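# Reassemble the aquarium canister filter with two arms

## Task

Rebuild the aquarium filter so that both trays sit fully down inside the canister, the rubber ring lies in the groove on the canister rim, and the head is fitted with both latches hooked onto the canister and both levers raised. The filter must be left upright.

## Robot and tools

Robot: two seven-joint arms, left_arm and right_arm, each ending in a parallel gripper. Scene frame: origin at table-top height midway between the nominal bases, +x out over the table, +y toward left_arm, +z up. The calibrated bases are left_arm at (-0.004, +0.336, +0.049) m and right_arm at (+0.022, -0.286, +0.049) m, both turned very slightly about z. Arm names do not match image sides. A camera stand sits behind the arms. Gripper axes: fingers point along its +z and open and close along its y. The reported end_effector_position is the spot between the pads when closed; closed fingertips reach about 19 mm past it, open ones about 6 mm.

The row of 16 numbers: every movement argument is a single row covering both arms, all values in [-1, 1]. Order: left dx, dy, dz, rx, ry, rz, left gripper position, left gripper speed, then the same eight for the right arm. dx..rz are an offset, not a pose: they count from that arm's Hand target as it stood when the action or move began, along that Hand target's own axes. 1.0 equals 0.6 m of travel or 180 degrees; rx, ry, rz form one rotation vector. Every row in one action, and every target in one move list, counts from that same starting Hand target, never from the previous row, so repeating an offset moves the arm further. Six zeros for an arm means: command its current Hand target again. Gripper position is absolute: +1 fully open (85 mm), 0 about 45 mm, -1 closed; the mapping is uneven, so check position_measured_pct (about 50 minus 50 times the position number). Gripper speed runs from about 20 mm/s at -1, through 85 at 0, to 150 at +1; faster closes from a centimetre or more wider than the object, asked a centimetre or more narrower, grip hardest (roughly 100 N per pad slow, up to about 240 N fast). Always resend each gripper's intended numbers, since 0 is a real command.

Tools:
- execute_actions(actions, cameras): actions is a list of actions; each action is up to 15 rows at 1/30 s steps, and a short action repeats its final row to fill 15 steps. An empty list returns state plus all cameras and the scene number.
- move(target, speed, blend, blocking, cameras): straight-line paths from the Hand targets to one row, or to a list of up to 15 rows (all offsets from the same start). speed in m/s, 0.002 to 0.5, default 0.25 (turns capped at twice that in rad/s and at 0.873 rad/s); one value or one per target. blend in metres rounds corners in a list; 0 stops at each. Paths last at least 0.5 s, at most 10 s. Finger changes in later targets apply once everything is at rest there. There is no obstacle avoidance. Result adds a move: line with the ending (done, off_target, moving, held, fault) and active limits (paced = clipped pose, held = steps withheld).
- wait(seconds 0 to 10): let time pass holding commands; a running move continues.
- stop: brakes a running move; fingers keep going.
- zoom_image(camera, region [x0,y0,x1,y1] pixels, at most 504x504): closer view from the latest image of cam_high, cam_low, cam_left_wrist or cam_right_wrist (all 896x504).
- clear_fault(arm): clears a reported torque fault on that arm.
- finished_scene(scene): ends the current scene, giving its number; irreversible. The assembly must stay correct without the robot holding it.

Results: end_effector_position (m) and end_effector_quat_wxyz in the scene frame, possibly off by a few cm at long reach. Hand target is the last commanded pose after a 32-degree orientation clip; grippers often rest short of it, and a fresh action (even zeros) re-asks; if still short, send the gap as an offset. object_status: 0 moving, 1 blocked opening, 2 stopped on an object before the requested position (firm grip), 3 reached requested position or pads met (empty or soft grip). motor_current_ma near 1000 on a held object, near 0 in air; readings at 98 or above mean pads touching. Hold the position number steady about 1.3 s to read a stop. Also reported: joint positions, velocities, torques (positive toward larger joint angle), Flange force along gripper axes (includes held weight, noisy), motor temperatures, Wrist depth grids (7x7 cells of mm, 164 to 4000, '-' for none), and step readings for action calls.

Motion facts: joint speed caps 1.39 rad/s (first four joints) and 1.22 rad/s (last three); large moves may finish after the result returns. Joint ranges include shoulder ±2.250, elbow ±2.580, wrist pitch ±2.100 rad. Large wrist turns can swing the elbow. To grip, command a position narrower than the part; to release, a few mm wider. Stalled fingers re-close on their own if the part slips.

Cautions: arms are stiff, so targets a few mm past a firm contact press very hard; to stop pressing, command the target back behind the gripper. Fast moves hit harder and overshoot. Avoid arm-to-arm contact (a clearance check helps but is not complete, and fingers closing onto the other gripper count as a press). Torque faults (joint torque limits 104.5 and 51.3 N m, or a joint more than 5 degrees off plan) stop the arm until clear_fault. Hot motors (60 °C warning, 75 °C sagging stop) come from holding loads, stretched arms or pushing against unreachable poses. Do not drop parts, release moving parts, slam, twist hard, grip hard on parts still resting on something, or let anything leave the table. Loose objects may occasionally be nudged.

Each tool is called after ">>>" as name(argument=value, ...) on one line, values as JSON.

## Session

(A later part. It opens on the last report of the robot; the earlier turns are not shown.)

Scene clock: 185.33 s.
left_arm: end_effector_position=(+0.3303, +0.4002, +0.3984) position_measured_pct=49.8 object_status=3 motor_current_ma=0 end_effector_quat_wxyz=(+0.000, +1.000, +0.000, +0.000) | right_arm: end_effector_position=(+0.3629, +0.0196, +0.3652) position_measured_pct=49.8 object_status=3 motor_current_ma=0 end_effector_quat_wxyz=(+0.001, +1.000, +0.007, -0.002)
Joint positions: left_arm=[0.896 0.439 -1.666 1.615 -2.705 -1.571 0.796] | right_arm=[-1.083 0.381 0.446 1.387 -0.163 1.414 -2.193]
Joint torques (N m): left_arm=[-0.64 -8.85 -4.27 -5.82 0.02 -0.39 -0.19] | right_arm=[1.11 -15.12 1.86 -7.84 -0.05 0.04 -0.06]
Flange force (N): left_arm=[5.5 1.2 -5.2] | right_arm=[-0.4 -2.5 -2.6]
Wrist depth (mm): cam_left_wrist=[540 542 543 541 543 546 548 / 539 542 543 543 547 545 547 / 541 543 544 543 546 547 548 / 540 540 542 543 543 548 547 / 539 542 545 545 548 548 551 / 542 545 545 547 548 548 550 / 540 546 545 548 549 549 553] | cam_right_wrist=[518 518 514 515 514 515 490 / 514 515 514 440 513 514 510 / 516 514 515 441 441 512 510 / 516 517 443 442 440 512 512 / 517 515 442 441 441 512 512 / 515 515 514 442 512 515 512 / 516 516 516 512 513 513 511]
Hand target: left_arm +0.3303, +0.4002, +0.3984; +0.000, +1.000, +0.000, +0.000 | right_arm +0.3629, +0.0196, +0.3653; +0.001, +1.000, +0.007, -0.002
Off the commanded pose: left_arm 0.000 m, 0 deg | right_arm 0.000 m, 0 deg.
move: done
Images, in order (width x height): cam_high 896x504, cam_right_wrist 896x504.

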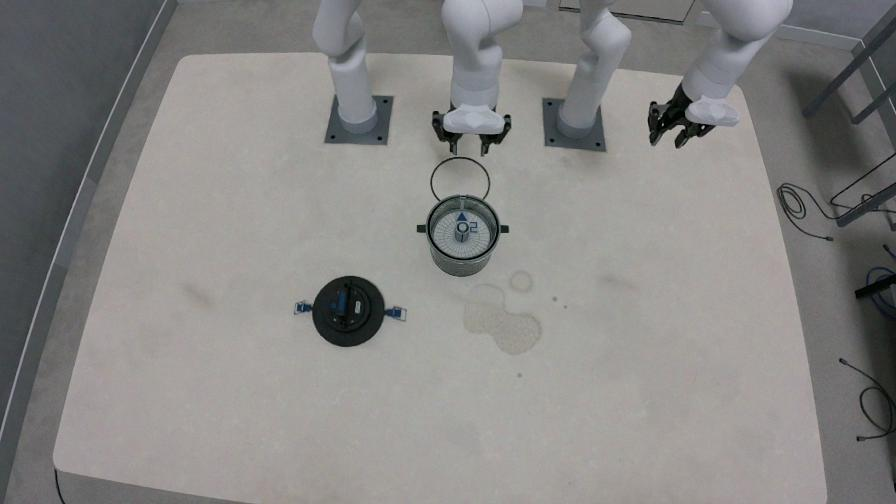

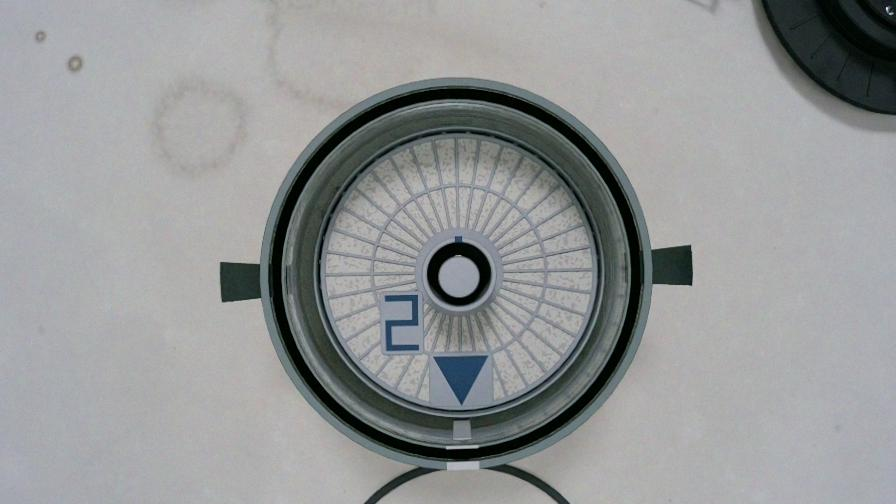

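>>> move(target=[[0,0,0,0,0,0,0,1,0.1,0.617,-0.067,0,0,-0.007,0,1],[-0.2337,0.6337,0.08,0,0,0,0,1,0.1,0.617,-0.067,0,0,-0.007,0,1]], cameras=["cam_left_wrist","cam_high"])

>>> zoom_image(camera="cam_left_wrist", region=[250, 80, 670, 500])

Scene clock: 192.83 s.
left_arm: end_effector_position=(+0.1899, +0.0201, +0.3505) position_measured_pct=49.8 object_status=3 motor_current_ma=0 end_effector_quat_wxyz=(+0.000, +1.000, +0.000, +0.000) | right_arm: end_effector_position=(+0.4279, -0.3497, +0.4061) position_measured_pct=49.8 object_status=3 motor_current_ma=0 end_effector_quat_wxyz=(+0.001, +1.000, +0.018, -0.002)
Joint positions: left_arm=[1.87 0.924 -1.986 1.663 -2.282 -1.84 1.541] | right_arm=[-0.417 0.272 0.693 1.438 -0.17 1.496 -1.261]
Joint torques (N m): left_arm=[-0.66 -14.31 -7.09 -3.42 -0.01 -0.42 -0.22] | right_arm=[1.11 -11.94 1.93 -7.93 -0.1 0.03 -0.05]
Flange force (N): left_arm=[1.8 6.3 -3.8] | right_arm=[0.7 -2.3 -2.7]
Wrist depth (mm): cam_left_wrist=[492 492 494 420 494 495 496 / 491 493 494 495 497 495 498 / 490 493 494 494 496 496 497 / 494 497 496 495 497 498 499 / 493 495 495 497 497 497 501 / 495 497 497 497 499 499 499 / 495 497 499 498 499 500 502] | cam_right_wrist=[557 534 501 555 555 554 553 / 557 535 511 554 555 552 554 / 558 558 535 557 554 556 554 / 557 556 557 553 553 554 552 / 556 557 556 555 556 553 554 / 559 557 555 555 552 553 551 / 555 556 554 555 553 551 553]
Hand target: left_arm +0.1899, +0.0201, +0.3505; +0.000, +1.000, +0.000, +0.000 | right_arm +0.4279, -0.3497, +0.4061; +0.001, +1.000, +0.018, -0.002
Off the commanded pose: left_arm 0.000 m, 0 deg | right_arm 0.000 m, 0 deg.
move: done
Images, in order (width x height): cam_high 896x504, cam_left_wrist 896x504.

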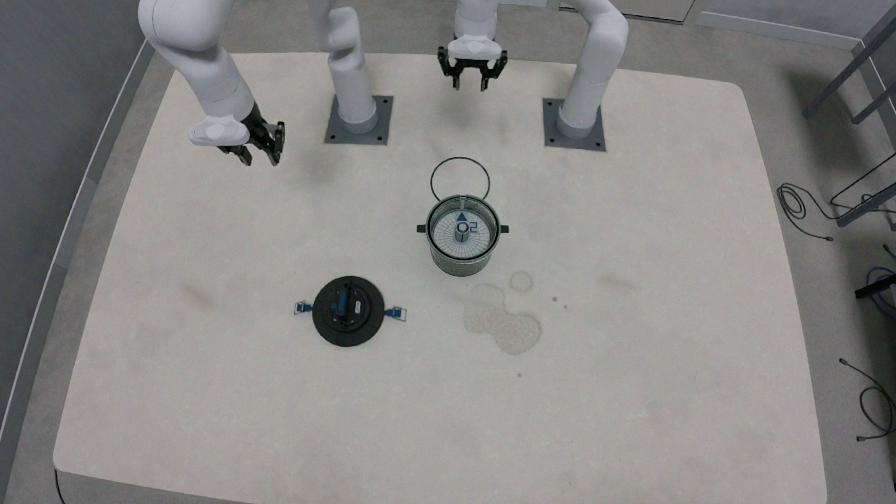

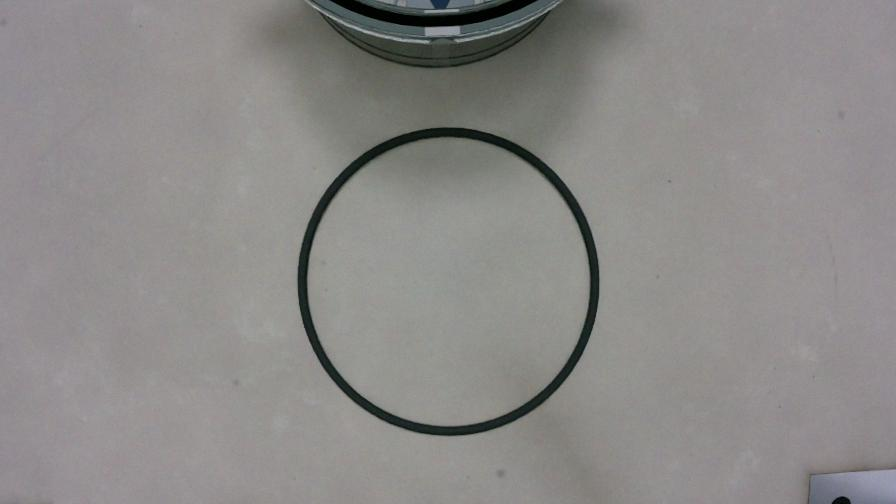

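Scaled by 1.200 from the camera's 896x504 image, which has a finer 1280x720 frame.

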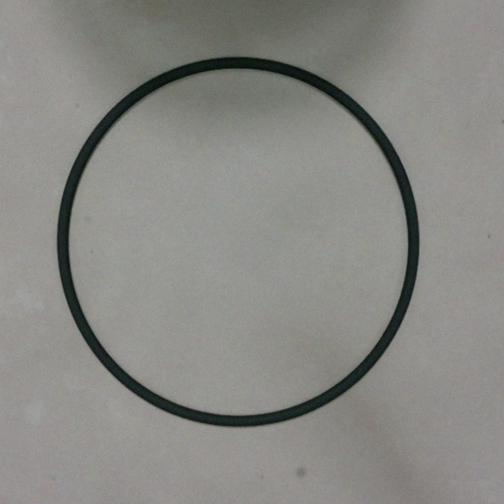

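>>> move(target=[0.0618,-0.1182,0.42,0,0,0,-0.5,1,0,0,0,0,0,0,0,1], speed=0.2, cameras=["cam_left_wrist","cam_low"])

Scene clock: 196.13 s.
left_arm: end_effector_position=(+0.2269, +0.0910, +0.0985) position_measured_pct=74.9 object_status=3 motor_current_ma=0 end_effector_quat_wxyz=(+0.000, +1.000, +0.000, +0.000) | right_arm: end_effector_position=(+0.4279, -0.3497, +0.4061) position_measured_pct=49.8 object_status=3 motor_current_ma=0 end_effector_quat_wxyz=(+0.001, +1.000, +0.018, -0.002)
Joint positions: left_arm=[1.632 1.236 -1.605 2.177 -1.867 -1.41 1.049] | right_arm=[-0.417 0.272 0.693 1.438 -0.17 1.496 -1.261]
Joint torques (N m): left_arm=[-0.58 -15.16 -7.34 -0.46 0.05 -0.43 -0.15] | right_arm=[1.05 -11.88 1.97 -7.97 -0.09 0 -0.02]
Flange force (N): left_arm=[3.3 6.6 0.2] | right_arm=[0.5 -2.3 -2.7]
Wrist depth (mm): cam_left_wrist=[241 242 243 243 243 244 244 / 241 242 242 243 243 244 244 / 242 242 243 243 245 244 245 / 243 243 243 243 244 245 245 / 243 243 243 244 244 245 245 / 243 243 244 244 245 245 246 / 243 244 245 245 245 246 246] | cam_right_wrist=[557 534 502 555 555 553 553 / 558 533 509 554 553 553 553 / 558 559 532 555 553 556 552 / 556 555 558 556 554 553 553 / 559 558 558 555 554 555 552 / 561 555 554 556 554 552 552 / 558 553 556 556 553 554 552]
Hand target: left_arm +0.2269, +0.0910, +0.0984; +0.000, +1.000, +0.000, +0.000 | right_arm +0.4279, -0.3497, +0.4061; +0.001, +1.000, +0.018, -0.002
Off the commanded pose: left_arm 0.000 m, 0 deg | right_arm 0.000 m, 0 deg.
move: done
Images, in order (width x height): cam_low 896x504, cam_left_wrist 896x504.

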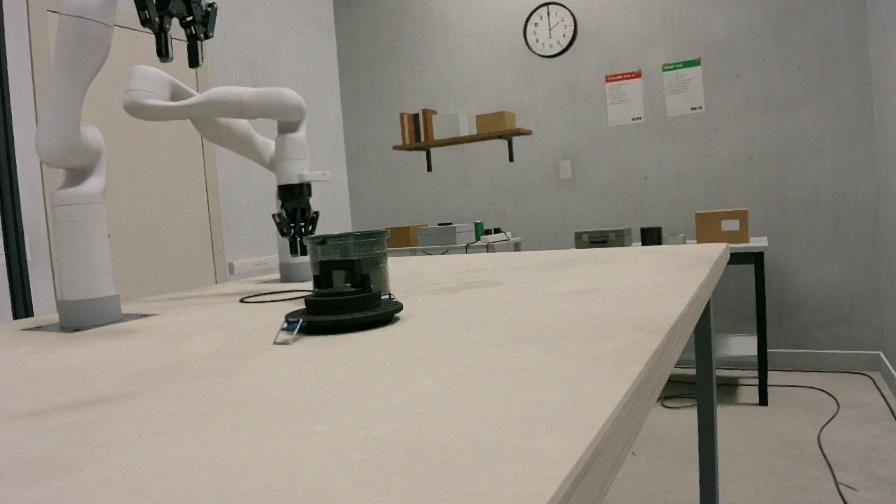

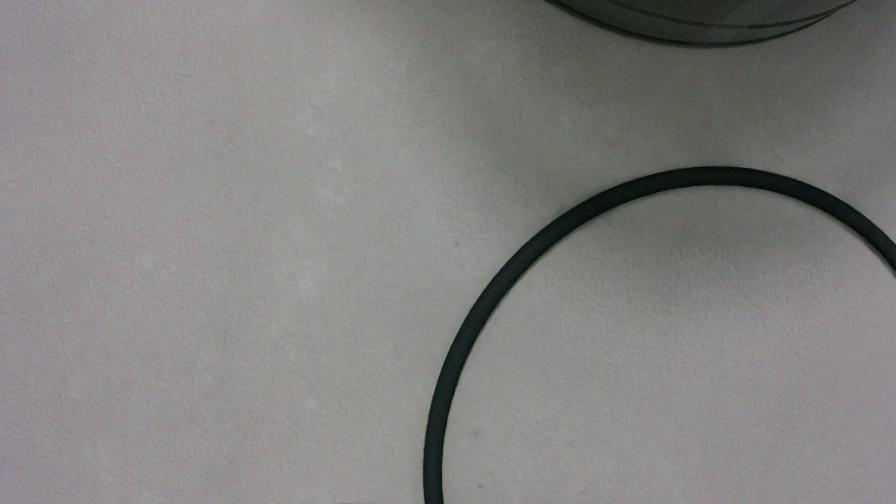

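>>> move(target=[0,0,0.1275,0,0,0,-0.5,1,0,0,0,0,0,0,0,1], speed=0.06)

>>> move(target=[0,0,0,0,0,0,-0.97,-1,0,0,0,0,0,0,0,1], cameras=["cam_low"])

>>> zoom_image(camera="cam_low", region=[220, 180, 360, 320])

Scene clock: 198.67 s.
left_arm: end_effector_position=(+0.2268, +0.0910, +0.0219) position_measured_pct=74.9 object_status=3 motor_current_ma=0 end_effector_quat_wxyz=(+0.000, +1.000, +0.000, +0.000) | right_arm: end_effector_position=(+0.4279, -0.3497, +0.4061) position_measured_pct=49.8 object_status=3 motor_current_ma=0 end_effector_quat_wxyz=(+0.001, +1.000, +0.018, -0.002)
Joint positions: left_arm=[1.593 1.384 -1.442 2.205 -1.647 -1.358 0.984] | right_arm=[-0.417 0.272 0.693 1.438 -0.17 1.496 -1.261]
Joint torques (N m): left_arm=[-0.61 -15.76 -7.38 1.36 0.04 -0.49 -0.21] | right_arm=[1.09 -11.96 1.88 -7.97 -0.1 0 -0.06]
Flange force (N): left_arm=[3.0 6.8 2.0] | right_arm=[0.7 -2.2 -2.7]
Wrist depth (mm): cam_left_wrist=[166 166 167 167 167 167 168 / 166 166 167 167 167 167 168 / 166 166 167 167 167 168 168 / 166 167 167 167 168 168 168 / 167 167 167 167 168 168 168 / 167 167 168 168 168 168 169 / 167 167 168 168 168 169 169] | cam_right_wrist=[558 533 502 553 554 553 552 / 559 533 508 556 554 556 552 / 561 560 535 556 553 555 553 / 558 559 555 555 554 554 553 / 560 558 558 558 554 552 554 / 557 560 557 555 554 552 551 / 560 554 556 553 554 553 553]
Hand target: left_arm +0.2268, +0.0910, +0.0219; +0.000, +1.000, +0.000, +0.000 | right_arm +0.4279, -0.3497, +0.4061; +0.001, +1.000, +0.018, -0.002
Off the commanded pose: left_arm 0.000 m, 0 deg | right_arm 0.000 m, 0 deg.
move: done

Scene clock: 200.40 s.
left_arm: end_effector_position=(+0.2269, +0.0910, +0.0219) position_measured_pct=97.8 object_status=0 motor_current_ma=1000 end_effector_quat_wxyz=(+0.000, +1.000, +0.000, +0.000) | right_arm: end_effector_position=(+0.4279, -0.3497, +0.4061) position_measured_pct=49.8 object_status=3 motor_current_ma=0 end_effector_quat_wxyz=(+0.001, +1.000, +0.018, -0.002)
Joint positions: left_arm=[1.593 1.384 -1.442 2.204 -1.647 -1.358 0.984] | right_arm=[-0.417 0.272 0.693 1.438 -0.17 1.496 -1.261]
Joint torques (N m): left_arm=[-1.48 -11.2 -4.08 0.47 1.19 0.72 -0.18] | right_arm=[1.1 -11.94 1.9 -7.99 -0.08 0 -0.01]
Flange force (N): left_arm=[-1.4 5.7 -18.4] | right_arm=[0.5 -2.4 -2.7]
Wrist depth (mm): cam_left_wrist=[166 166 166 167 167 167 168 / 166 166 167 167 167 168 168 / 166 167 167 167 168 168 168 / 167 167 167 168 168 168 168 / 167 167 167 168 168 168 169 / 167 167 168 168 168 169 169 / 167 168 168 168 168 169 169] | cam_right_wrist=[558 536 503 555 556 553 556 / 560 533 510 553 553 554 553 / 558 557 533 555 554 554 553 / 558 558 554 556 555 553 553 / 561 556 553 555 554 552 553 / 558 556 556 555 552 553 553 / 556 556 557 554 554 553 552]
Hand target: left_arm +0.2269, +0.0910, +0.0219; +0.000, +1.000, +0.000, +0.000 | right_arm +0.4279, -0.3497, +0.4061; +0.001, +1.000, +0.018, -0.002
Off the commanded pose: left_arm 0.000 m, 0 deg | right_arm 0.000 m, 0 deg.
move: done
Images, in order (width x height): cam_low 896x504.

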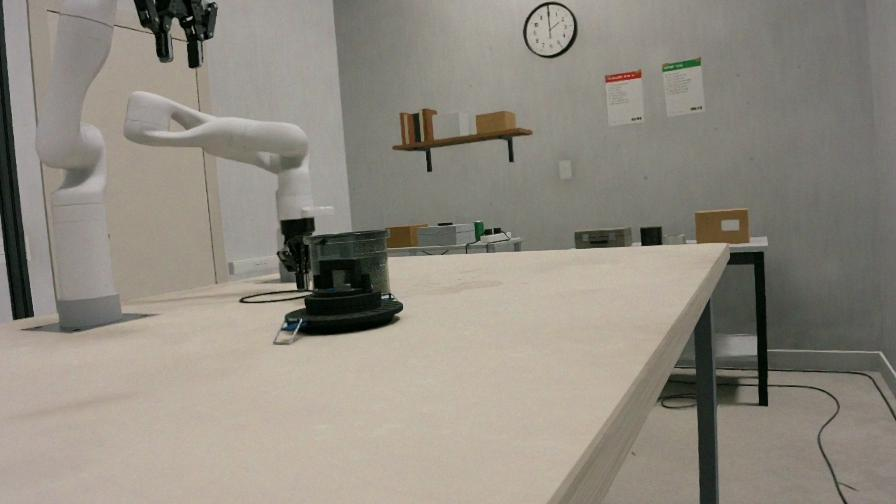

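Scaled by 3.600 from the camera's 896x504 image, which has a finer 1280x720 frame.

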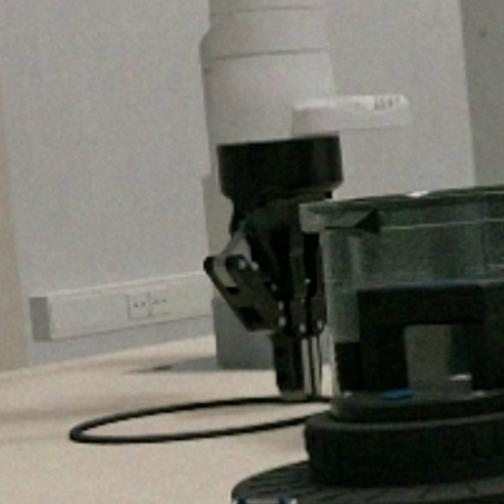

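>>> move(target=[0,0,-0.2,0,0,0,-0.97,-1,0,0,0,0,0,0,0,1], speed=0.06, cameras=["cam_low","cam_left_wrist"])

>>> zoom_image(camera="cam_low", region=[220, 150, 360, 310])

Scene clock: 203.50 s.
left_arm: end_effector_position=(+0.2269, +0.0910, +0.1419) position_measured_pct=97.8 object_status=2 motor_current_ma=1000 end_effector_quat_wxyz=(+0.000, +1.000, +0.000, +0.000) | right_arm: end_effector_position=(+0.4279, -0.3497, +0.4061) position_measured_pct=49.8 object_status=3 motor_current_ma=0 end_effector_quat_wxyz=(+0.001, +1.000, +0.018, -0.002)
Joint positions: left_arm=[1.659 1.159 -1.694 2.138 -1.983 -1.451 1.096] | right_arm=[-0.417 0.272 0.693 1.438 -0.17 1.496 -1.261]
Joint torques (N m): left_arm=[-0.65 -14.79 -7.36 -1.53 0.01 -0.4 -0.19] | right_arm=[1.14 -11.93 1.97 -7.95 -0.1 0.01 -0.09]
Flange force (N): left_arm=[2.8 6.5 -0.4] | right_arm=[0.6 -2.3 -2.7]
Wrist depth (mm): cam_left_wrist=[284 285 285 286 286 273 288 / 284 286 286 286 287 287 288 / 285 286 287 287 287 287 288 / 285 285 287 287 287 288 288 / 286 287 287 287 288 288 289 / 287 287 287 288 288 289 289 / 286 287 288 288 289 289 290] | cam_right_wrist=[558 535 501 557 556 554 553 / 558 534 510 556 555 554 555 / 559 556 536 554 555 553 555 / 556 557 556 556 553 553 553 / 558 556 553 556 554 553 552 / 556 557 556 555 555 553 551 / 557 558 556 554 553 553 552]
Hand target: left_arm +0.2269, +0.0910, +0.1419; +0.000, +1.000, +0.000, +0.000 | right_arm +0.4279, -0.3497, +0.4061; +0.001, +1.000, +0.018, -0.002
Off the commanded pose: left_arm 0.000 m, 0 deg | right_arm 0.000 m, 0 deg.
move: done
Images, in order (width x height): cam_low 896x504, cam_left_wrist 896x504.

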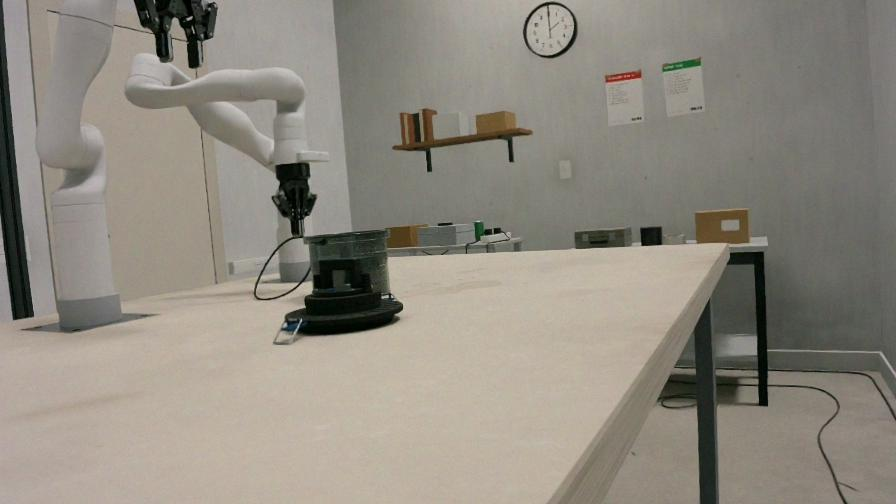

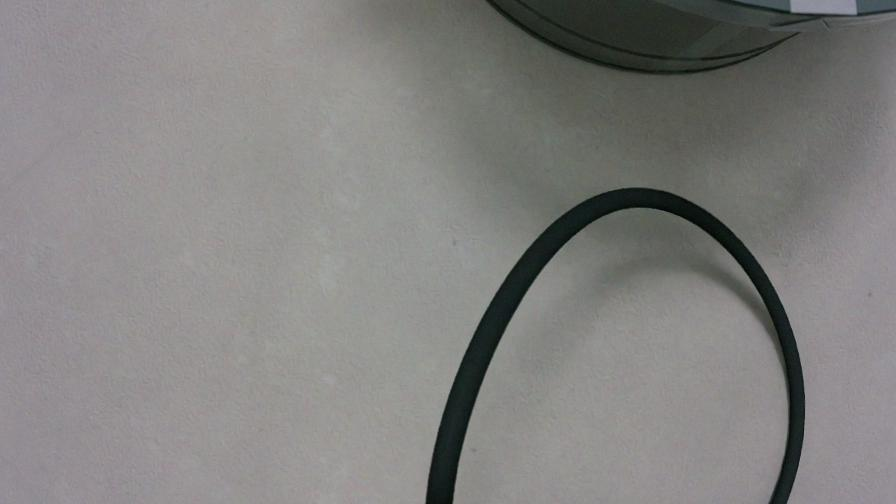

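Scaled by 3.150 from the camera's 896x504 image, which has a finer 1280x720 frame.

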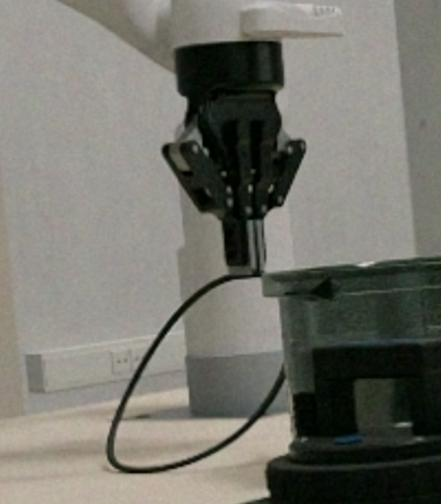

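>>> move(target=[0,0,0.2,0,0,0,-0.97,-1,0,0,0,0,0,0,0,1], speed=0.1, cameras=["cam_low"])

>>> move(target=[0,0,0,0,0,0,-0.5,-1,0,0,0,0,0,0,0,1])

>>> move(target=[[0,0,-0.15,0,0,0,-0.5,-1,0,0,0,0,0,0,0,1],[-0.0618,0.1182,-0.5483,0,0,0,-0.5,-1,0,0,0,0,0,0,0,1]], cameras=["cam_left_wrist"])

Scene clock: 207.20 s.
left_arm: end_effector_position=(+0.2268, +0.0910, +0.0220) position_measured_pct=97.8 object_status=2 motor_current_ma=1000 end_effector_quat_wxyz=(+0.000, +1.000, +0.000, +0.000) | right_arm: end_effector_position=(+0.4279, -0.3497, +0.4061) position_measured_pct=49.8 object_status=3 motor_current_ma=0 end_effector_quat_wxyz=(+0.001, +1.000, +0.018, -0.002)
Joint positions: left_arm=[1.593 1.383 -1.44 2.205 -1.648 -1.356 0.984] | right_arm=[-0.417 0.272 0.693 1.438 -0.17 1.496 -1.261]
Joint torques (N m): left_arm=[-0.82 -12.21 -4.27 -0.36 1.91 0.14 -0.19] | right_arm=[1.15 -11.97 1.98 -7.95 -0.11 0 -0.08]
Flange force (N): left_arm=[-1.4 3.0 -17.5] | right_arm=[0.7 -2.3 -2.8]
Wrist depth (mm): cam_left_wrist=[166 166 167 167 167 168 168 / 166 166 167 167 167 168 168 / 167 167 167 167 168 168 168 / 167 167 167 167 168 168 168 / 167 167 167 168 168 168 168 / 167 167 168 168 168 168 169 / 167 168 168 168 169 169 169] | cam_right_wrist=[560 536 503 556 556 556 553 / 556 534 509 554 554 553 556 / 560 557 534 556 555 553 553 / 560 559 554 553 555 553 552 / 557 556 555 555 554 553 554 / 556 558 556 553 554 553 555 / 555 557 554 553 553 553 551]
Hand target: left_arm +0.2269, +0.0910, +0.0219; +0.000, +1.000, +0.000, +0.000 | right_arm +0.4279, -0.3497, +0.4061; +0.001, +1.000, +0.018, -0.002
Off the commanded pose: left_arm 0.000 m, 0 deg | right_arm 0.000 m, 0 deg.
move: done
Images, in order (width x height): cam_low 896x504.

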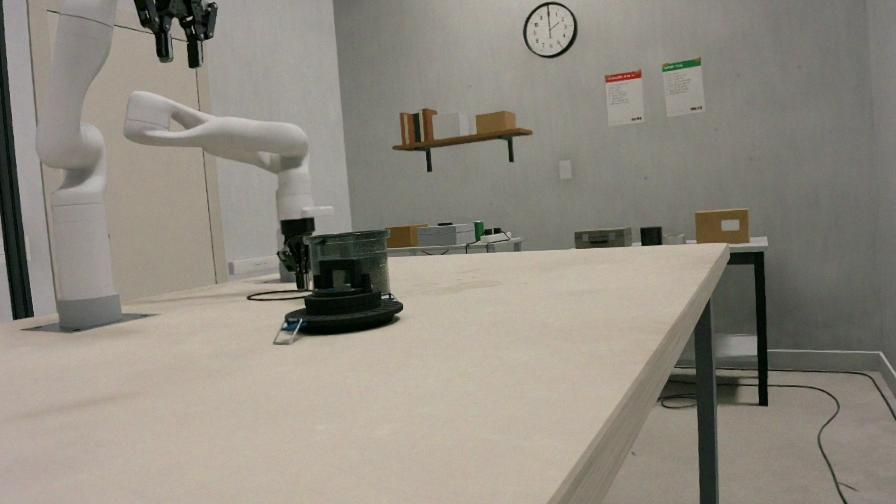

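Scene clock: 208.47 s.
left_arm: end_effector_position=(+0.2269, +0.0910, +0.0219) position_measured_pct=74.9 object_status=0 motor_current_ma=0 end_effector_quat_wxyz=(+0.000, +1.000, +0.000, +0.000) | right_arm: end_effector_position=(+0.4279, -0.3497, +0.4061) position_measured_pct=49.8 object_status=3 motor_current_ma=0 end_effector_quat_wxyz=(+0.001, +1.000, +0.018, -0.002)
Joint positions: left_arm=[1.593 1.383 -1.44 2.204 -1.648 -1.356 0.984] | right_arm=[-0.417 0.272 0.693 1.438 -0.17 1.496 -1.261]
Joint torques (N m): left_arm=[-0.56 -15.71 -7.35 1.43 0.01 -0.43 -0.23] | right_arm=[1.08 -11.93 1.88 -7.97 -0.14 -0.01 -0.03]
Flange force (N): left_arm=[3.2 6.9 1.9] | right_arm=[0.5 -2.3 -2.8]
Wrist depth (mm): cam_left_wrist=[165 166 166 167 167 167 167 / 166 166 166 167 167 167 168 / 166 166 167 167 167 168 168 / 166 167 167 167 168 168 168 / 166 167 167 167 168 168 168 / 167 167 167 168 168 168 168 / 167 167 167 168 168 168 169] | cam_right_wrist=[557 535 503 557 555 554 554 / 559 536 511 555 553 556 553 / 557 555 535 553 553 552 551 / 559 555 554 553 554 555 553 / 558 557 555 556 554 553 553 / 556 555 556 554 553 553 552 / 556 556 555 553 555 552 553]
Hand target: left_arm +0.2269, +0.0910, +0.0219; +0.000, +1.000, +0.000, +0.000 | right_arm +0.4279, -0.3497, +0.4061; +0.001, +1.000, +0.018, -0.002
Off the commanded pose: left_arm 0.000 m, 0 deg | right_arm 0.000 m, 0 deg.
move: done

Scene clock: 210.63 s.
left_arm: end_effector_position=(+0.1899, +0.0201, +0.3510) position_measured_pct=74.9 object_status=3 motor_current_ma=0 end_effector_quat_wxyz=(+0.000, +1.000, +0.000, +0.000) | right_arm: end_effector_position=(+0.4279, -0.3497, +0.4061) position_measured_pct=49.8 object_status=3 motor_current_ma=0 end_effector_quat_wxyz=(+0.001, +1.000, +0.018, -0.002)
Joint positions: left_arm=[1.875 0.912 -1.975 1.662 -2.291 -1.828 1.553] | right_arm=[-0.417 0.272 0.693 1.438 -0.17 1.496 -1.261]
Joint torques (N m): left_arm=[-0.68 -14.29 -7.02 -3.48 0 -0.43 -0.2] | right_arm=[1.13 -11.94 1.92 -7.94 -0.06 0.01 -0.06]
Flange force (N): left_arm=[1.6 6.3 -3.8] | right_arm=[0.7 -2.3 -2.8]
Wrist depth (mm): cam_left_wrist=[489 493 492 423 494 496 497 / 492 494 494 494 495 496 496 / 494 494 496 497 497 496 498 / 492 494 495 496 497 498 497 / 496 495 496 497 496 498 500 / 495 498 497 496 501 500 501 / 496 497 497 499 500 499 500] | cam_right_wrist=[558 534 500 555 555 553 553 / 557 535 509 555 555 553 554 / 557 555 537 557 555 552 552 / 558 559 554 554 557 552 552 / 558 557 558 553 556 554 553 / 556 557 558 556 555 551 549 / 557 556 556 556 553 551 549]
Hand target: left_arm +0.1899, +0.0201, +0.3509; +0.000, +1.000, +0.000, +0.000 | right_arm +0.4279, -0.3497, +0.4061; +0.001, +1.000, +0.018, -0.002
Off the commanded pose: left_arm 0.000 m, 0 deg | right_arm 0.000 m, 0 deg.
move: done
Images, in order (width x height): cam_left_wrist 896x504.

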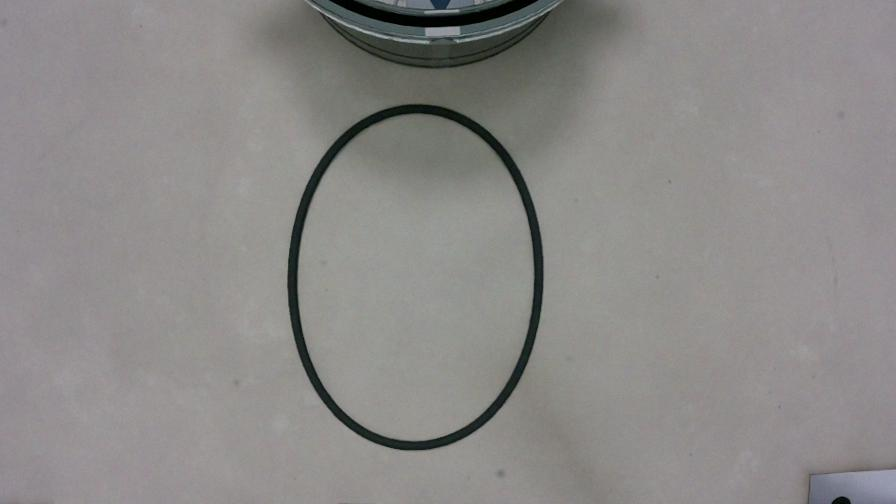

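>>> move(target=[0.0628,-0.133,0.385,-0.0556,0,0,-0.5,1,-0.3203,-0.5268,0.4767,0.0556,0,0.0115,-0.5,1], cameras=["all"])

Scene clock: 218.23 s.
left_arm: end_effector_position=(+0.2275, +0.0999, +0.1199) position_measured_pct=74.9 object_status=3 motor_current_ma=0 end_effector_quat_wxyz=(+0.087, +0.996, +0.000, +0.000) | right_arm: end_effector_position=(+0.2238, -0.0412, +0.1200) position_measured_pct=74.9 object_status=3 motor_current_ma=0 end_effector_quat_wxyz=(-0.086, +0.996, -0.001, -0.003)
Joint positions: left_arm=[1.524 1.082 -1.589 2.294 -1.826 -1.384 0.829] | right_arm=[-0.962 0.412 0.147 2.375 -0.662 0.295 -1.77]
Joint torques (N m): left_arm=[-0.58 -14.07 -6.31 -1.13 0.44 -0.78 -0.24] | right_arm=[1.15 -11.4 0.75 -2.44 -0.25 -0.1 -0.06]
Flange force (N): left_arm=[3.9 6.7 0.3] | right_arm=[-0.3 -6.3 -3.9]
Wrist depth (mm): cam_left_wrist=[247 253 260 267 263 278 292 / 246 255 261 267 273 282 292 / 246 255 261 267 275 282 294 / 248 255 261 268 275 282 293 / 248 255 262 269 275 282 294 / 248 255 261 270 276 284 294 / 248 255 261 270 276 285 295] | cam_right_wrist=[297 286 244 269 263 256 250 / 297 287 279 271 264 255 250 / 296 286 278 270 262 256 250 / 296 285 279 270 264 257 250 / 296 285 278 271 263 256 249 / 296 287 279 270 262 256 250 / 297 286 278 271 263 255 250]
Hand target: left_arm +0.2275, +0.0999, +0.1199; +0.087, +0.996, +0.000, +0.000 | right_arm +0.2238, -0.0412, +0.1200; -0.086, +0.996, -0.001, -0.003
Off the commanded pose: left_arm 0.000 m, 0 deg | right_arm 0.000 m, 0 deg.
move: done

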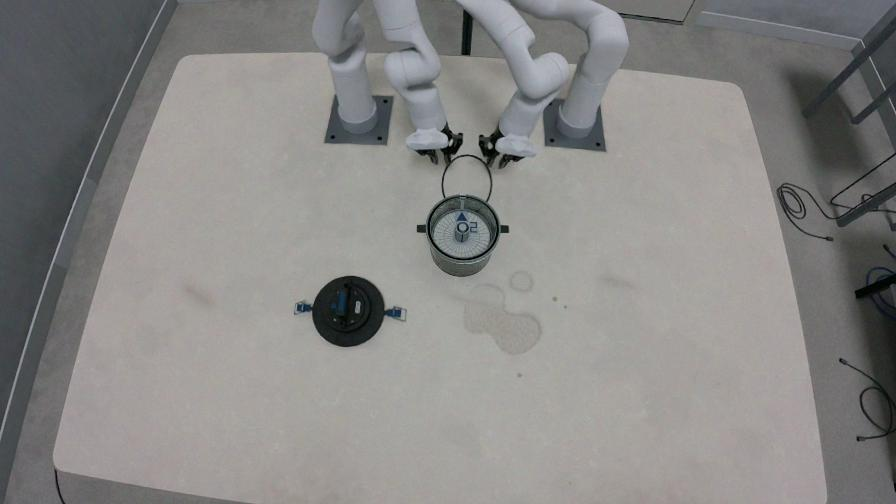

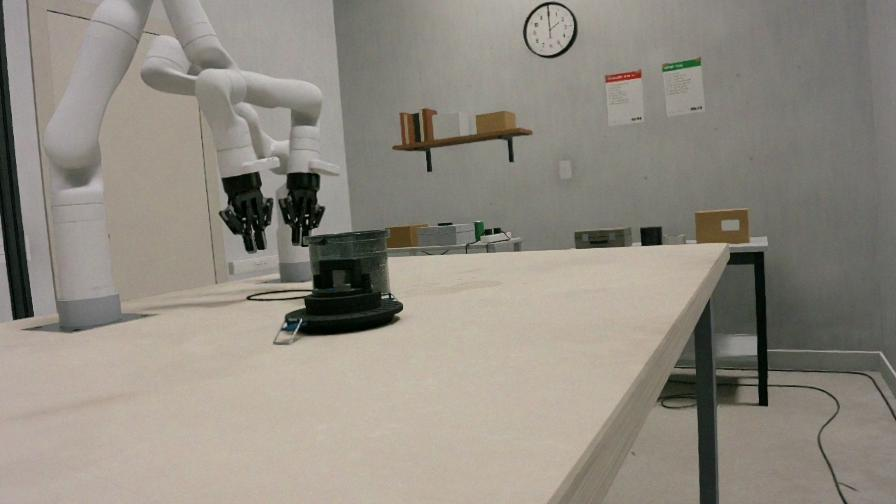

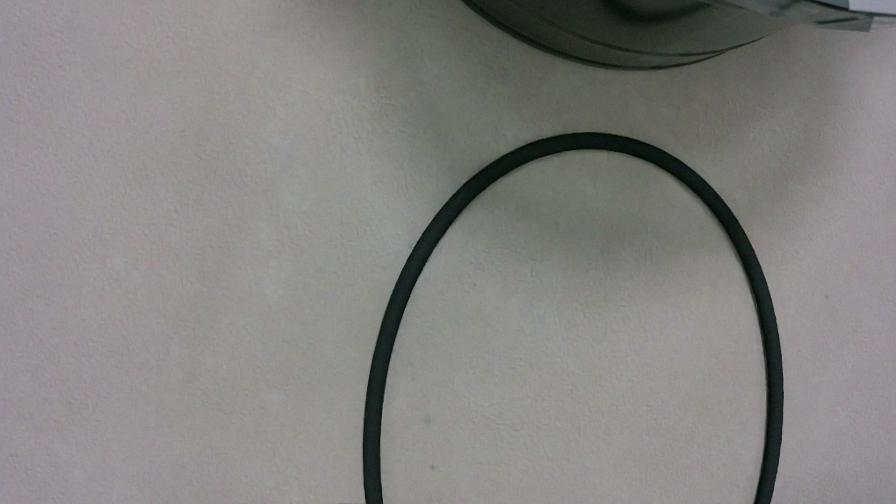

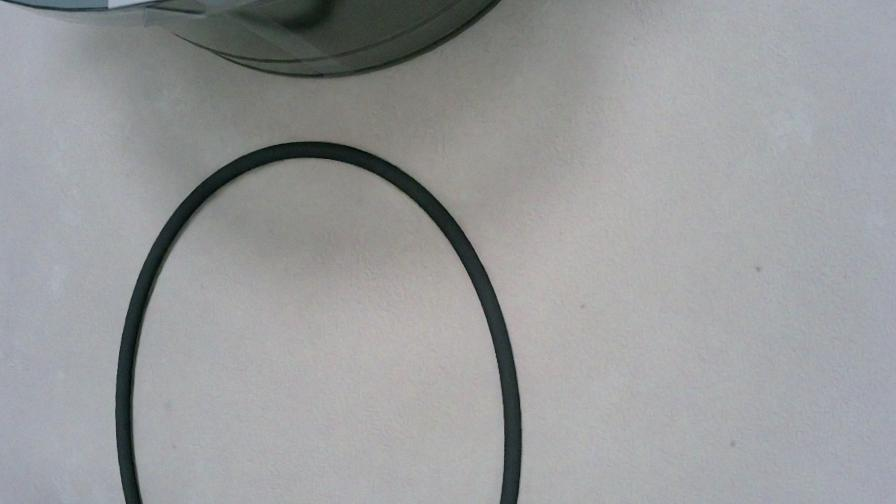

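>>> move(target=[0,-0.0285,0.1612,0,0,0,-0.5,1,0,0.0283,0.1601,0,0,0,-0.5,1], speed=0.07)

>>> move(target=[0,0,0,0,0,0,-0.97,-1,0,0,0,0,0,0,-0.97,-1], cameras=["cam_low"])

>>> zoom_image(camera="cam_low", region=[200, 180, 360, 340])

Scene clock: 221.30 s.
left_arm: end_effector_position=(+0.2275, +0.0999, +0.0217) position_measured_pct=74.9 object_status=3 motor_current_ma=0 end_effector_quat_wxyz=(+0.087, +0.996, +0.000, +0.000) | right_arm: end_effector_position=(+0.2232, -0.0414, +0.0225) position_measured_pct=74.9 object_status=3 motor_current_ma=0 end_effector_quat_wxyz=(-0.086, +0.996, -0.001, -0.003)
Joint positions: left_arm=[1.433 1.301 -1.35 2.34 -1.503 -1.362 0.676] | right_arm=[-0.582 0.766 -0.355 2.41 -0.769 -0.177 -1.628]
Joint torques (N m): left_arm=[-0.42 -13.77 -4.85 1.21 0.58 -0.79 -0.22] | right_arm=[1.14 -13.71 -1.06 0.81 0 0.02 -0.07]
Flange force (N): left_arm=[3.5 6.4 -4.8] | right_arm=[1.1 -6.2 -0.9]
Wrist depth (mm): cam_left_wrist=[- - - 167 173 177 182 / - - - 168 172 176 181 / - - - 168 171 178 183 / - - 165 168 173 178 183 / - - 166 167 173 178 183 / - - 166 168 174 179 184 / - - 165 168 174 179 184] | cam_right_wrist=[186 181 175 171 166 - - / 185 180 175 171 166 - - / 186 181 174 171 167 - - / 186 181 176 171 167 - - / 186 181 176 170 167 - - / 186 181 176 170 166 - - / 186 181 176 170 166 - -]
Hand target: left_arm +0.2275, +0.0999, +0.0217; +0.087, +0.996, +0.000, +0.000 | right_arm +0.2232, -0.0414, +0.0225; -0.086, +0.996, -0.001, -0.003
Off the commanded pose: left_arm 0.000 m, 0 deg | right_arm 0.000 m, 0 deg.
move: done

Scene clock: 223.10 s.
left_arm: end_effector_position=(+0.2275, +0.0999, +0.0217) position_measured_pct=98.3 object_status=0 motor_current_ma=920 end_effector_quat_wxyz=(+0.087, +0.996, +0.000, +0.000) | right_arm: end_effector_position=(+0.2232, -0.0414, +0.0225) position_measured_pct=98.3 object_status=3 motor_current_ma=120 end_effector_quat_wxyz=(-0.086, +0.996, -0.001, -0.003)
Joint positions: left_arm=[1.433 1.301 -1.35 2.34 -1.503 -1.362 0.675] | right_arm=[-0.582 0.766 -0.355 2.41 -0.769 -0.177 -1.628]
Joint torques (N m): left_arm=[-0.73 -13.45 -4.89 0.91 0.82 -0.5 -0.2] | right_arm=[1.03 -10.36 -0.44 0.75 -0.07 -0.06 -0.03]
Flange force (N): left_arm=[2.2 6.6 -6.4] | right_arm=[0.9 -7.5 -12.7]
Wrist depth (mm): cam_left_wrist=[- - - 167 172 177 182 / - - - 168 172 175 181 / - - - 168 171 178 183 / - - 165 168 173 178 183 / - - 166 167 174 178 183 / - - 166 168 174 179 184 / - - 165 168 174 179 184] | cam_right_wrist=[186 182 175 171 166 - - / 185 179 176 171 166 - - / 186 181 174 171 167 - - / 186 181 176 171 167 - - / 186 181 176 169 167 - - / 186 181 176 170 166 - - / 186 181 176 169 166 - -]
Hand target: left_arm +0.2275, +0.0999, +0.0217; +0.087, +0.996, +0.000, +0.000 | right_arm +0.2232, -0.0415, +0.0225; -0.086, +0.996, -0.001, -0.003
Off the commanded pose: left_arm 0.000 m, 0 deg | right_arm 0.000 m, 0 deg.
move: done
Images, in order (width x height): cam_low 896x504.

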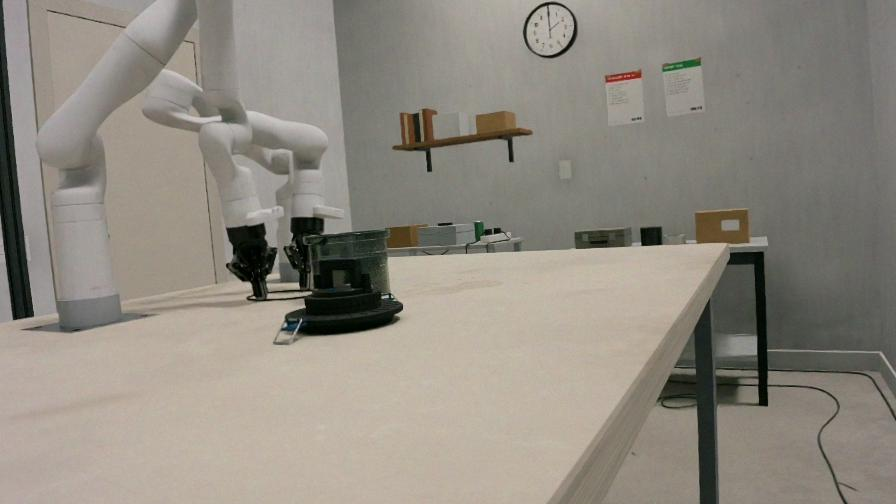

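Scaled by 3.150 from the camera's 896x504 image, which has a finer 1280x720 frame.

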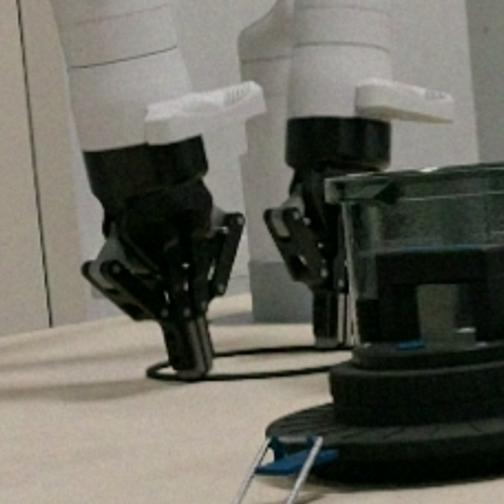

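>>> move(target=[0,0,0,0,0,0,-1,-1,0,0,0,0,0,0,-1,-1])

>>> move(target=[0,0.0116,-0.0657,0,0,0,-1,-1,0,-0.0116,-0.0657,0,0,0,-1,-1], speed=0.05, cameras=["cam_low","cam_left_wrist","cam_right_wrist"])

>>> zoom_image(camera="cam_low", region=[200, 180, 360, 340])

Scene clock: 224.50 s.
left_arm: end_effector_position=(+0.2275, +0.0999, +0.0217) position_measured_pct=98.3 object_status=3 motor_current_ma=930 end_effector_quat_wxyz=(+0.087, +0.996, +0.000, +0.000) | right_arm: end_effector_position=(+0.2232, -0.0415, +0.0225) position_measured_pct=98.7 object_status=0 motor_current_ma=870 end_effector_quat_wxyz=(-0.086, +0.996, -0.001, -0.003)
Joint positions: left_arm=[1.433 1.301 -1.35 2.34 -1.503 -1.362 0.675] | right_arm=[-0.582 0.766 -0.355 2.41 -0.769 -0.177 -1.628]
Joint torques (N m): left_arm=[-0.61 -13.31 -4.86 0.85 0.8 -0.5 -0.22] | right_arm=[0.93 -10.03 -0.36 0.67 -0.09 -0.13 -0.05]
Flange force (N): left_arm=[2.3 6.4 -6.7] | right_arm=[0.9 -7.2 -14.0]
Wrist depth (mm): cam_left_wrist=[- - - 167 172 177 182 / - - - 167 172 176 181 / - - - 168 171 178 183 / - - 165 168 173 178 183 / - - 165 167 173 178 183 / - - 166 168 173 179 183 / - - 166 168 174 179 184] | cam_right_wrist=[186 181 175 171 166 - - / 185 180 176 171 166 - - / 186 181 174 171 167 - - / 186 181 176 171 167 - - / 186 182 176 169 167 - - / 186 181 176 170 166 - - / 186 181 176 169 166 - -]
Hand target: left_arm +0.2275, +0.0999, +0.0217; +0.087, +0.996, +0.000, +0.000 | right_arm +0.2232, -0.0415, +0.0225; -0.086, +0.996, -0.001, -0.003
Off the commanded pose: left_arm 0.000 m, 0 deg | right_arm 0.000 m, 0 deg.
move: done

Scene clock: 225.67 s.
left_arm: end_effector_position=(+0.2275, +0.0999, +0.0617) position_measured_pct=98.3 object_status=3 motor_current_ma=930 end_effector_quat_wxyz=(+0.087, +0.996, +0.000, +0.000) | right_arm: end_effector_position=(+0.2234, -0.0414, +0.0625) position_measured_pct=98.7 object_status=3 motor_current_ma=960 end_effector_quat_wxyz=(-0.086, +0.996, -0.001, -0.003)
Joint positions: left_arm=[1.464 1.206 -1.445 2.333 -1.637 -1.362 0.728] | right_arm=[-0.707 0.605 -0.187 2.407 -0.814 0.017 -1.61]
Joint torques (N m): left_arm=[-0.58 -14.83 -6.26 0.49 0.36 -0.82 -0.19] | right_arm=[1.18 -12.76 -0.18 -0.45 -0.13 -0.02 -0.03]
Flange force (N): left_arm=[4.2 6.5 1.8] | right_arm=[1.1 -7.2 -3.0]
Wrist depth (mm): cam_left_wrist=[192 198 203 208 213 219 227 / 192 198 203 208 213 219 227 / 193 198 203 208 214 220 228 / 193 198 203 207 214 221 227 / 193 198 204 209 214 221 227 / 193 199 204 209 215 221 228 / 194 199 205 210 215 221 228] | cam_right_wrist=[232 224 217 212 206 201 195 / 230 223 217 212 207 201 196 / 231 223 217 212 207 201 195 / 230 225 218 210 206 201 196 / 230 224 218 212 206 201 196 / 230 224 218 211 207 201 196 / 232 224 218 212 206 201 196]
Hand target: left_arm +0.2275, +0.0999, +0.0617; +0.087, +0.996, +0.000, +0.000 | right_arm +0.2234, -0.0414, +0.0625; -0.086, +0.996, -0.001, -0.003
Off the commanded pose: left_arm 0.000 m, 0 deg | right_arm 0.000 m, 0 deg.
move: done
Images, in order (width x height): cam_low 896x504, cam_left_wrist 896x504, cam_right_wrist 896x504.

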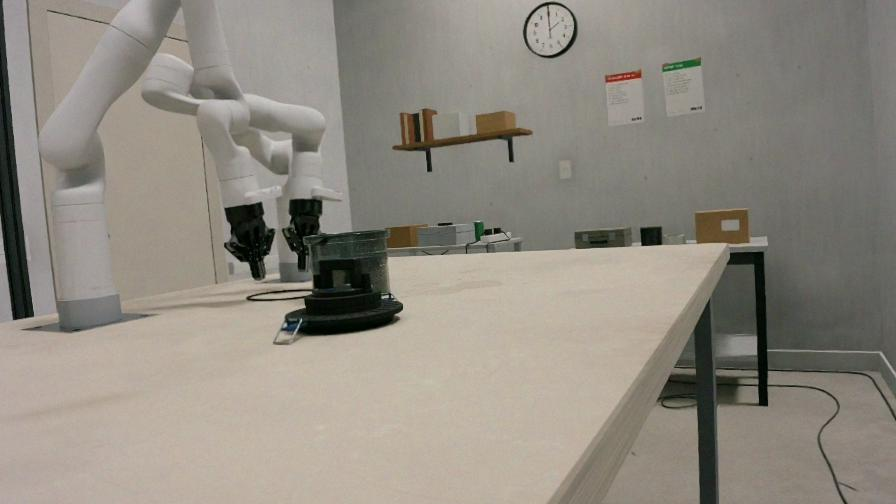

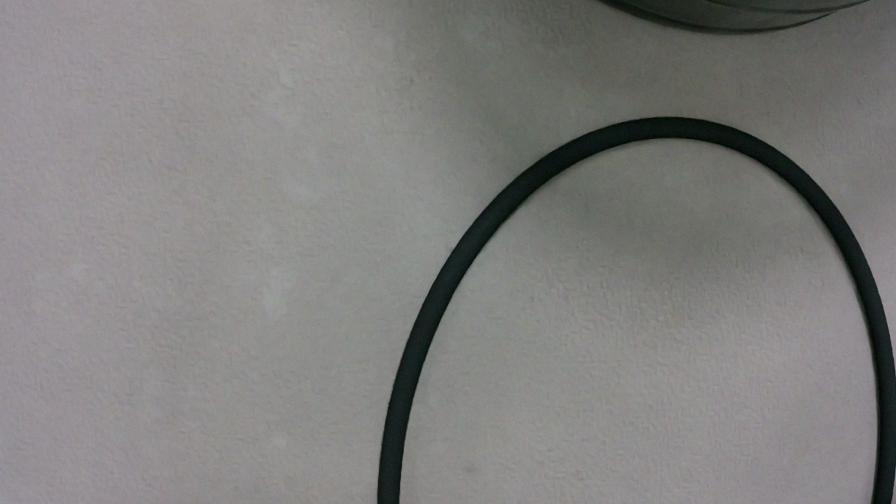

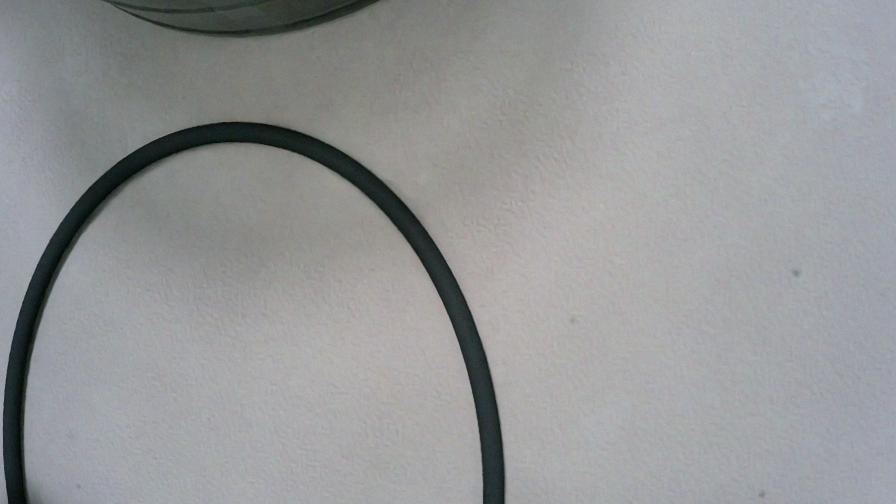

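Scaled by 3.150 from the camera's 896x504 image, which has a finer 1280x720 frame.

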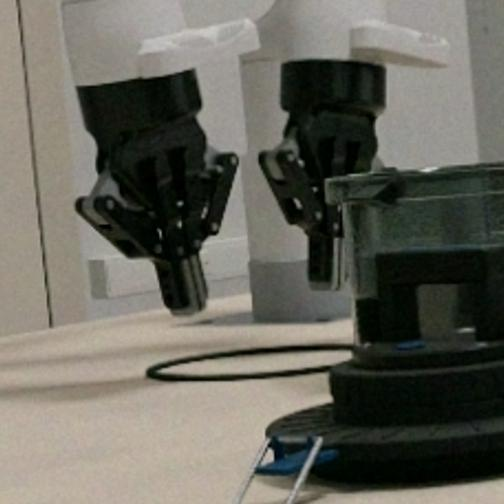

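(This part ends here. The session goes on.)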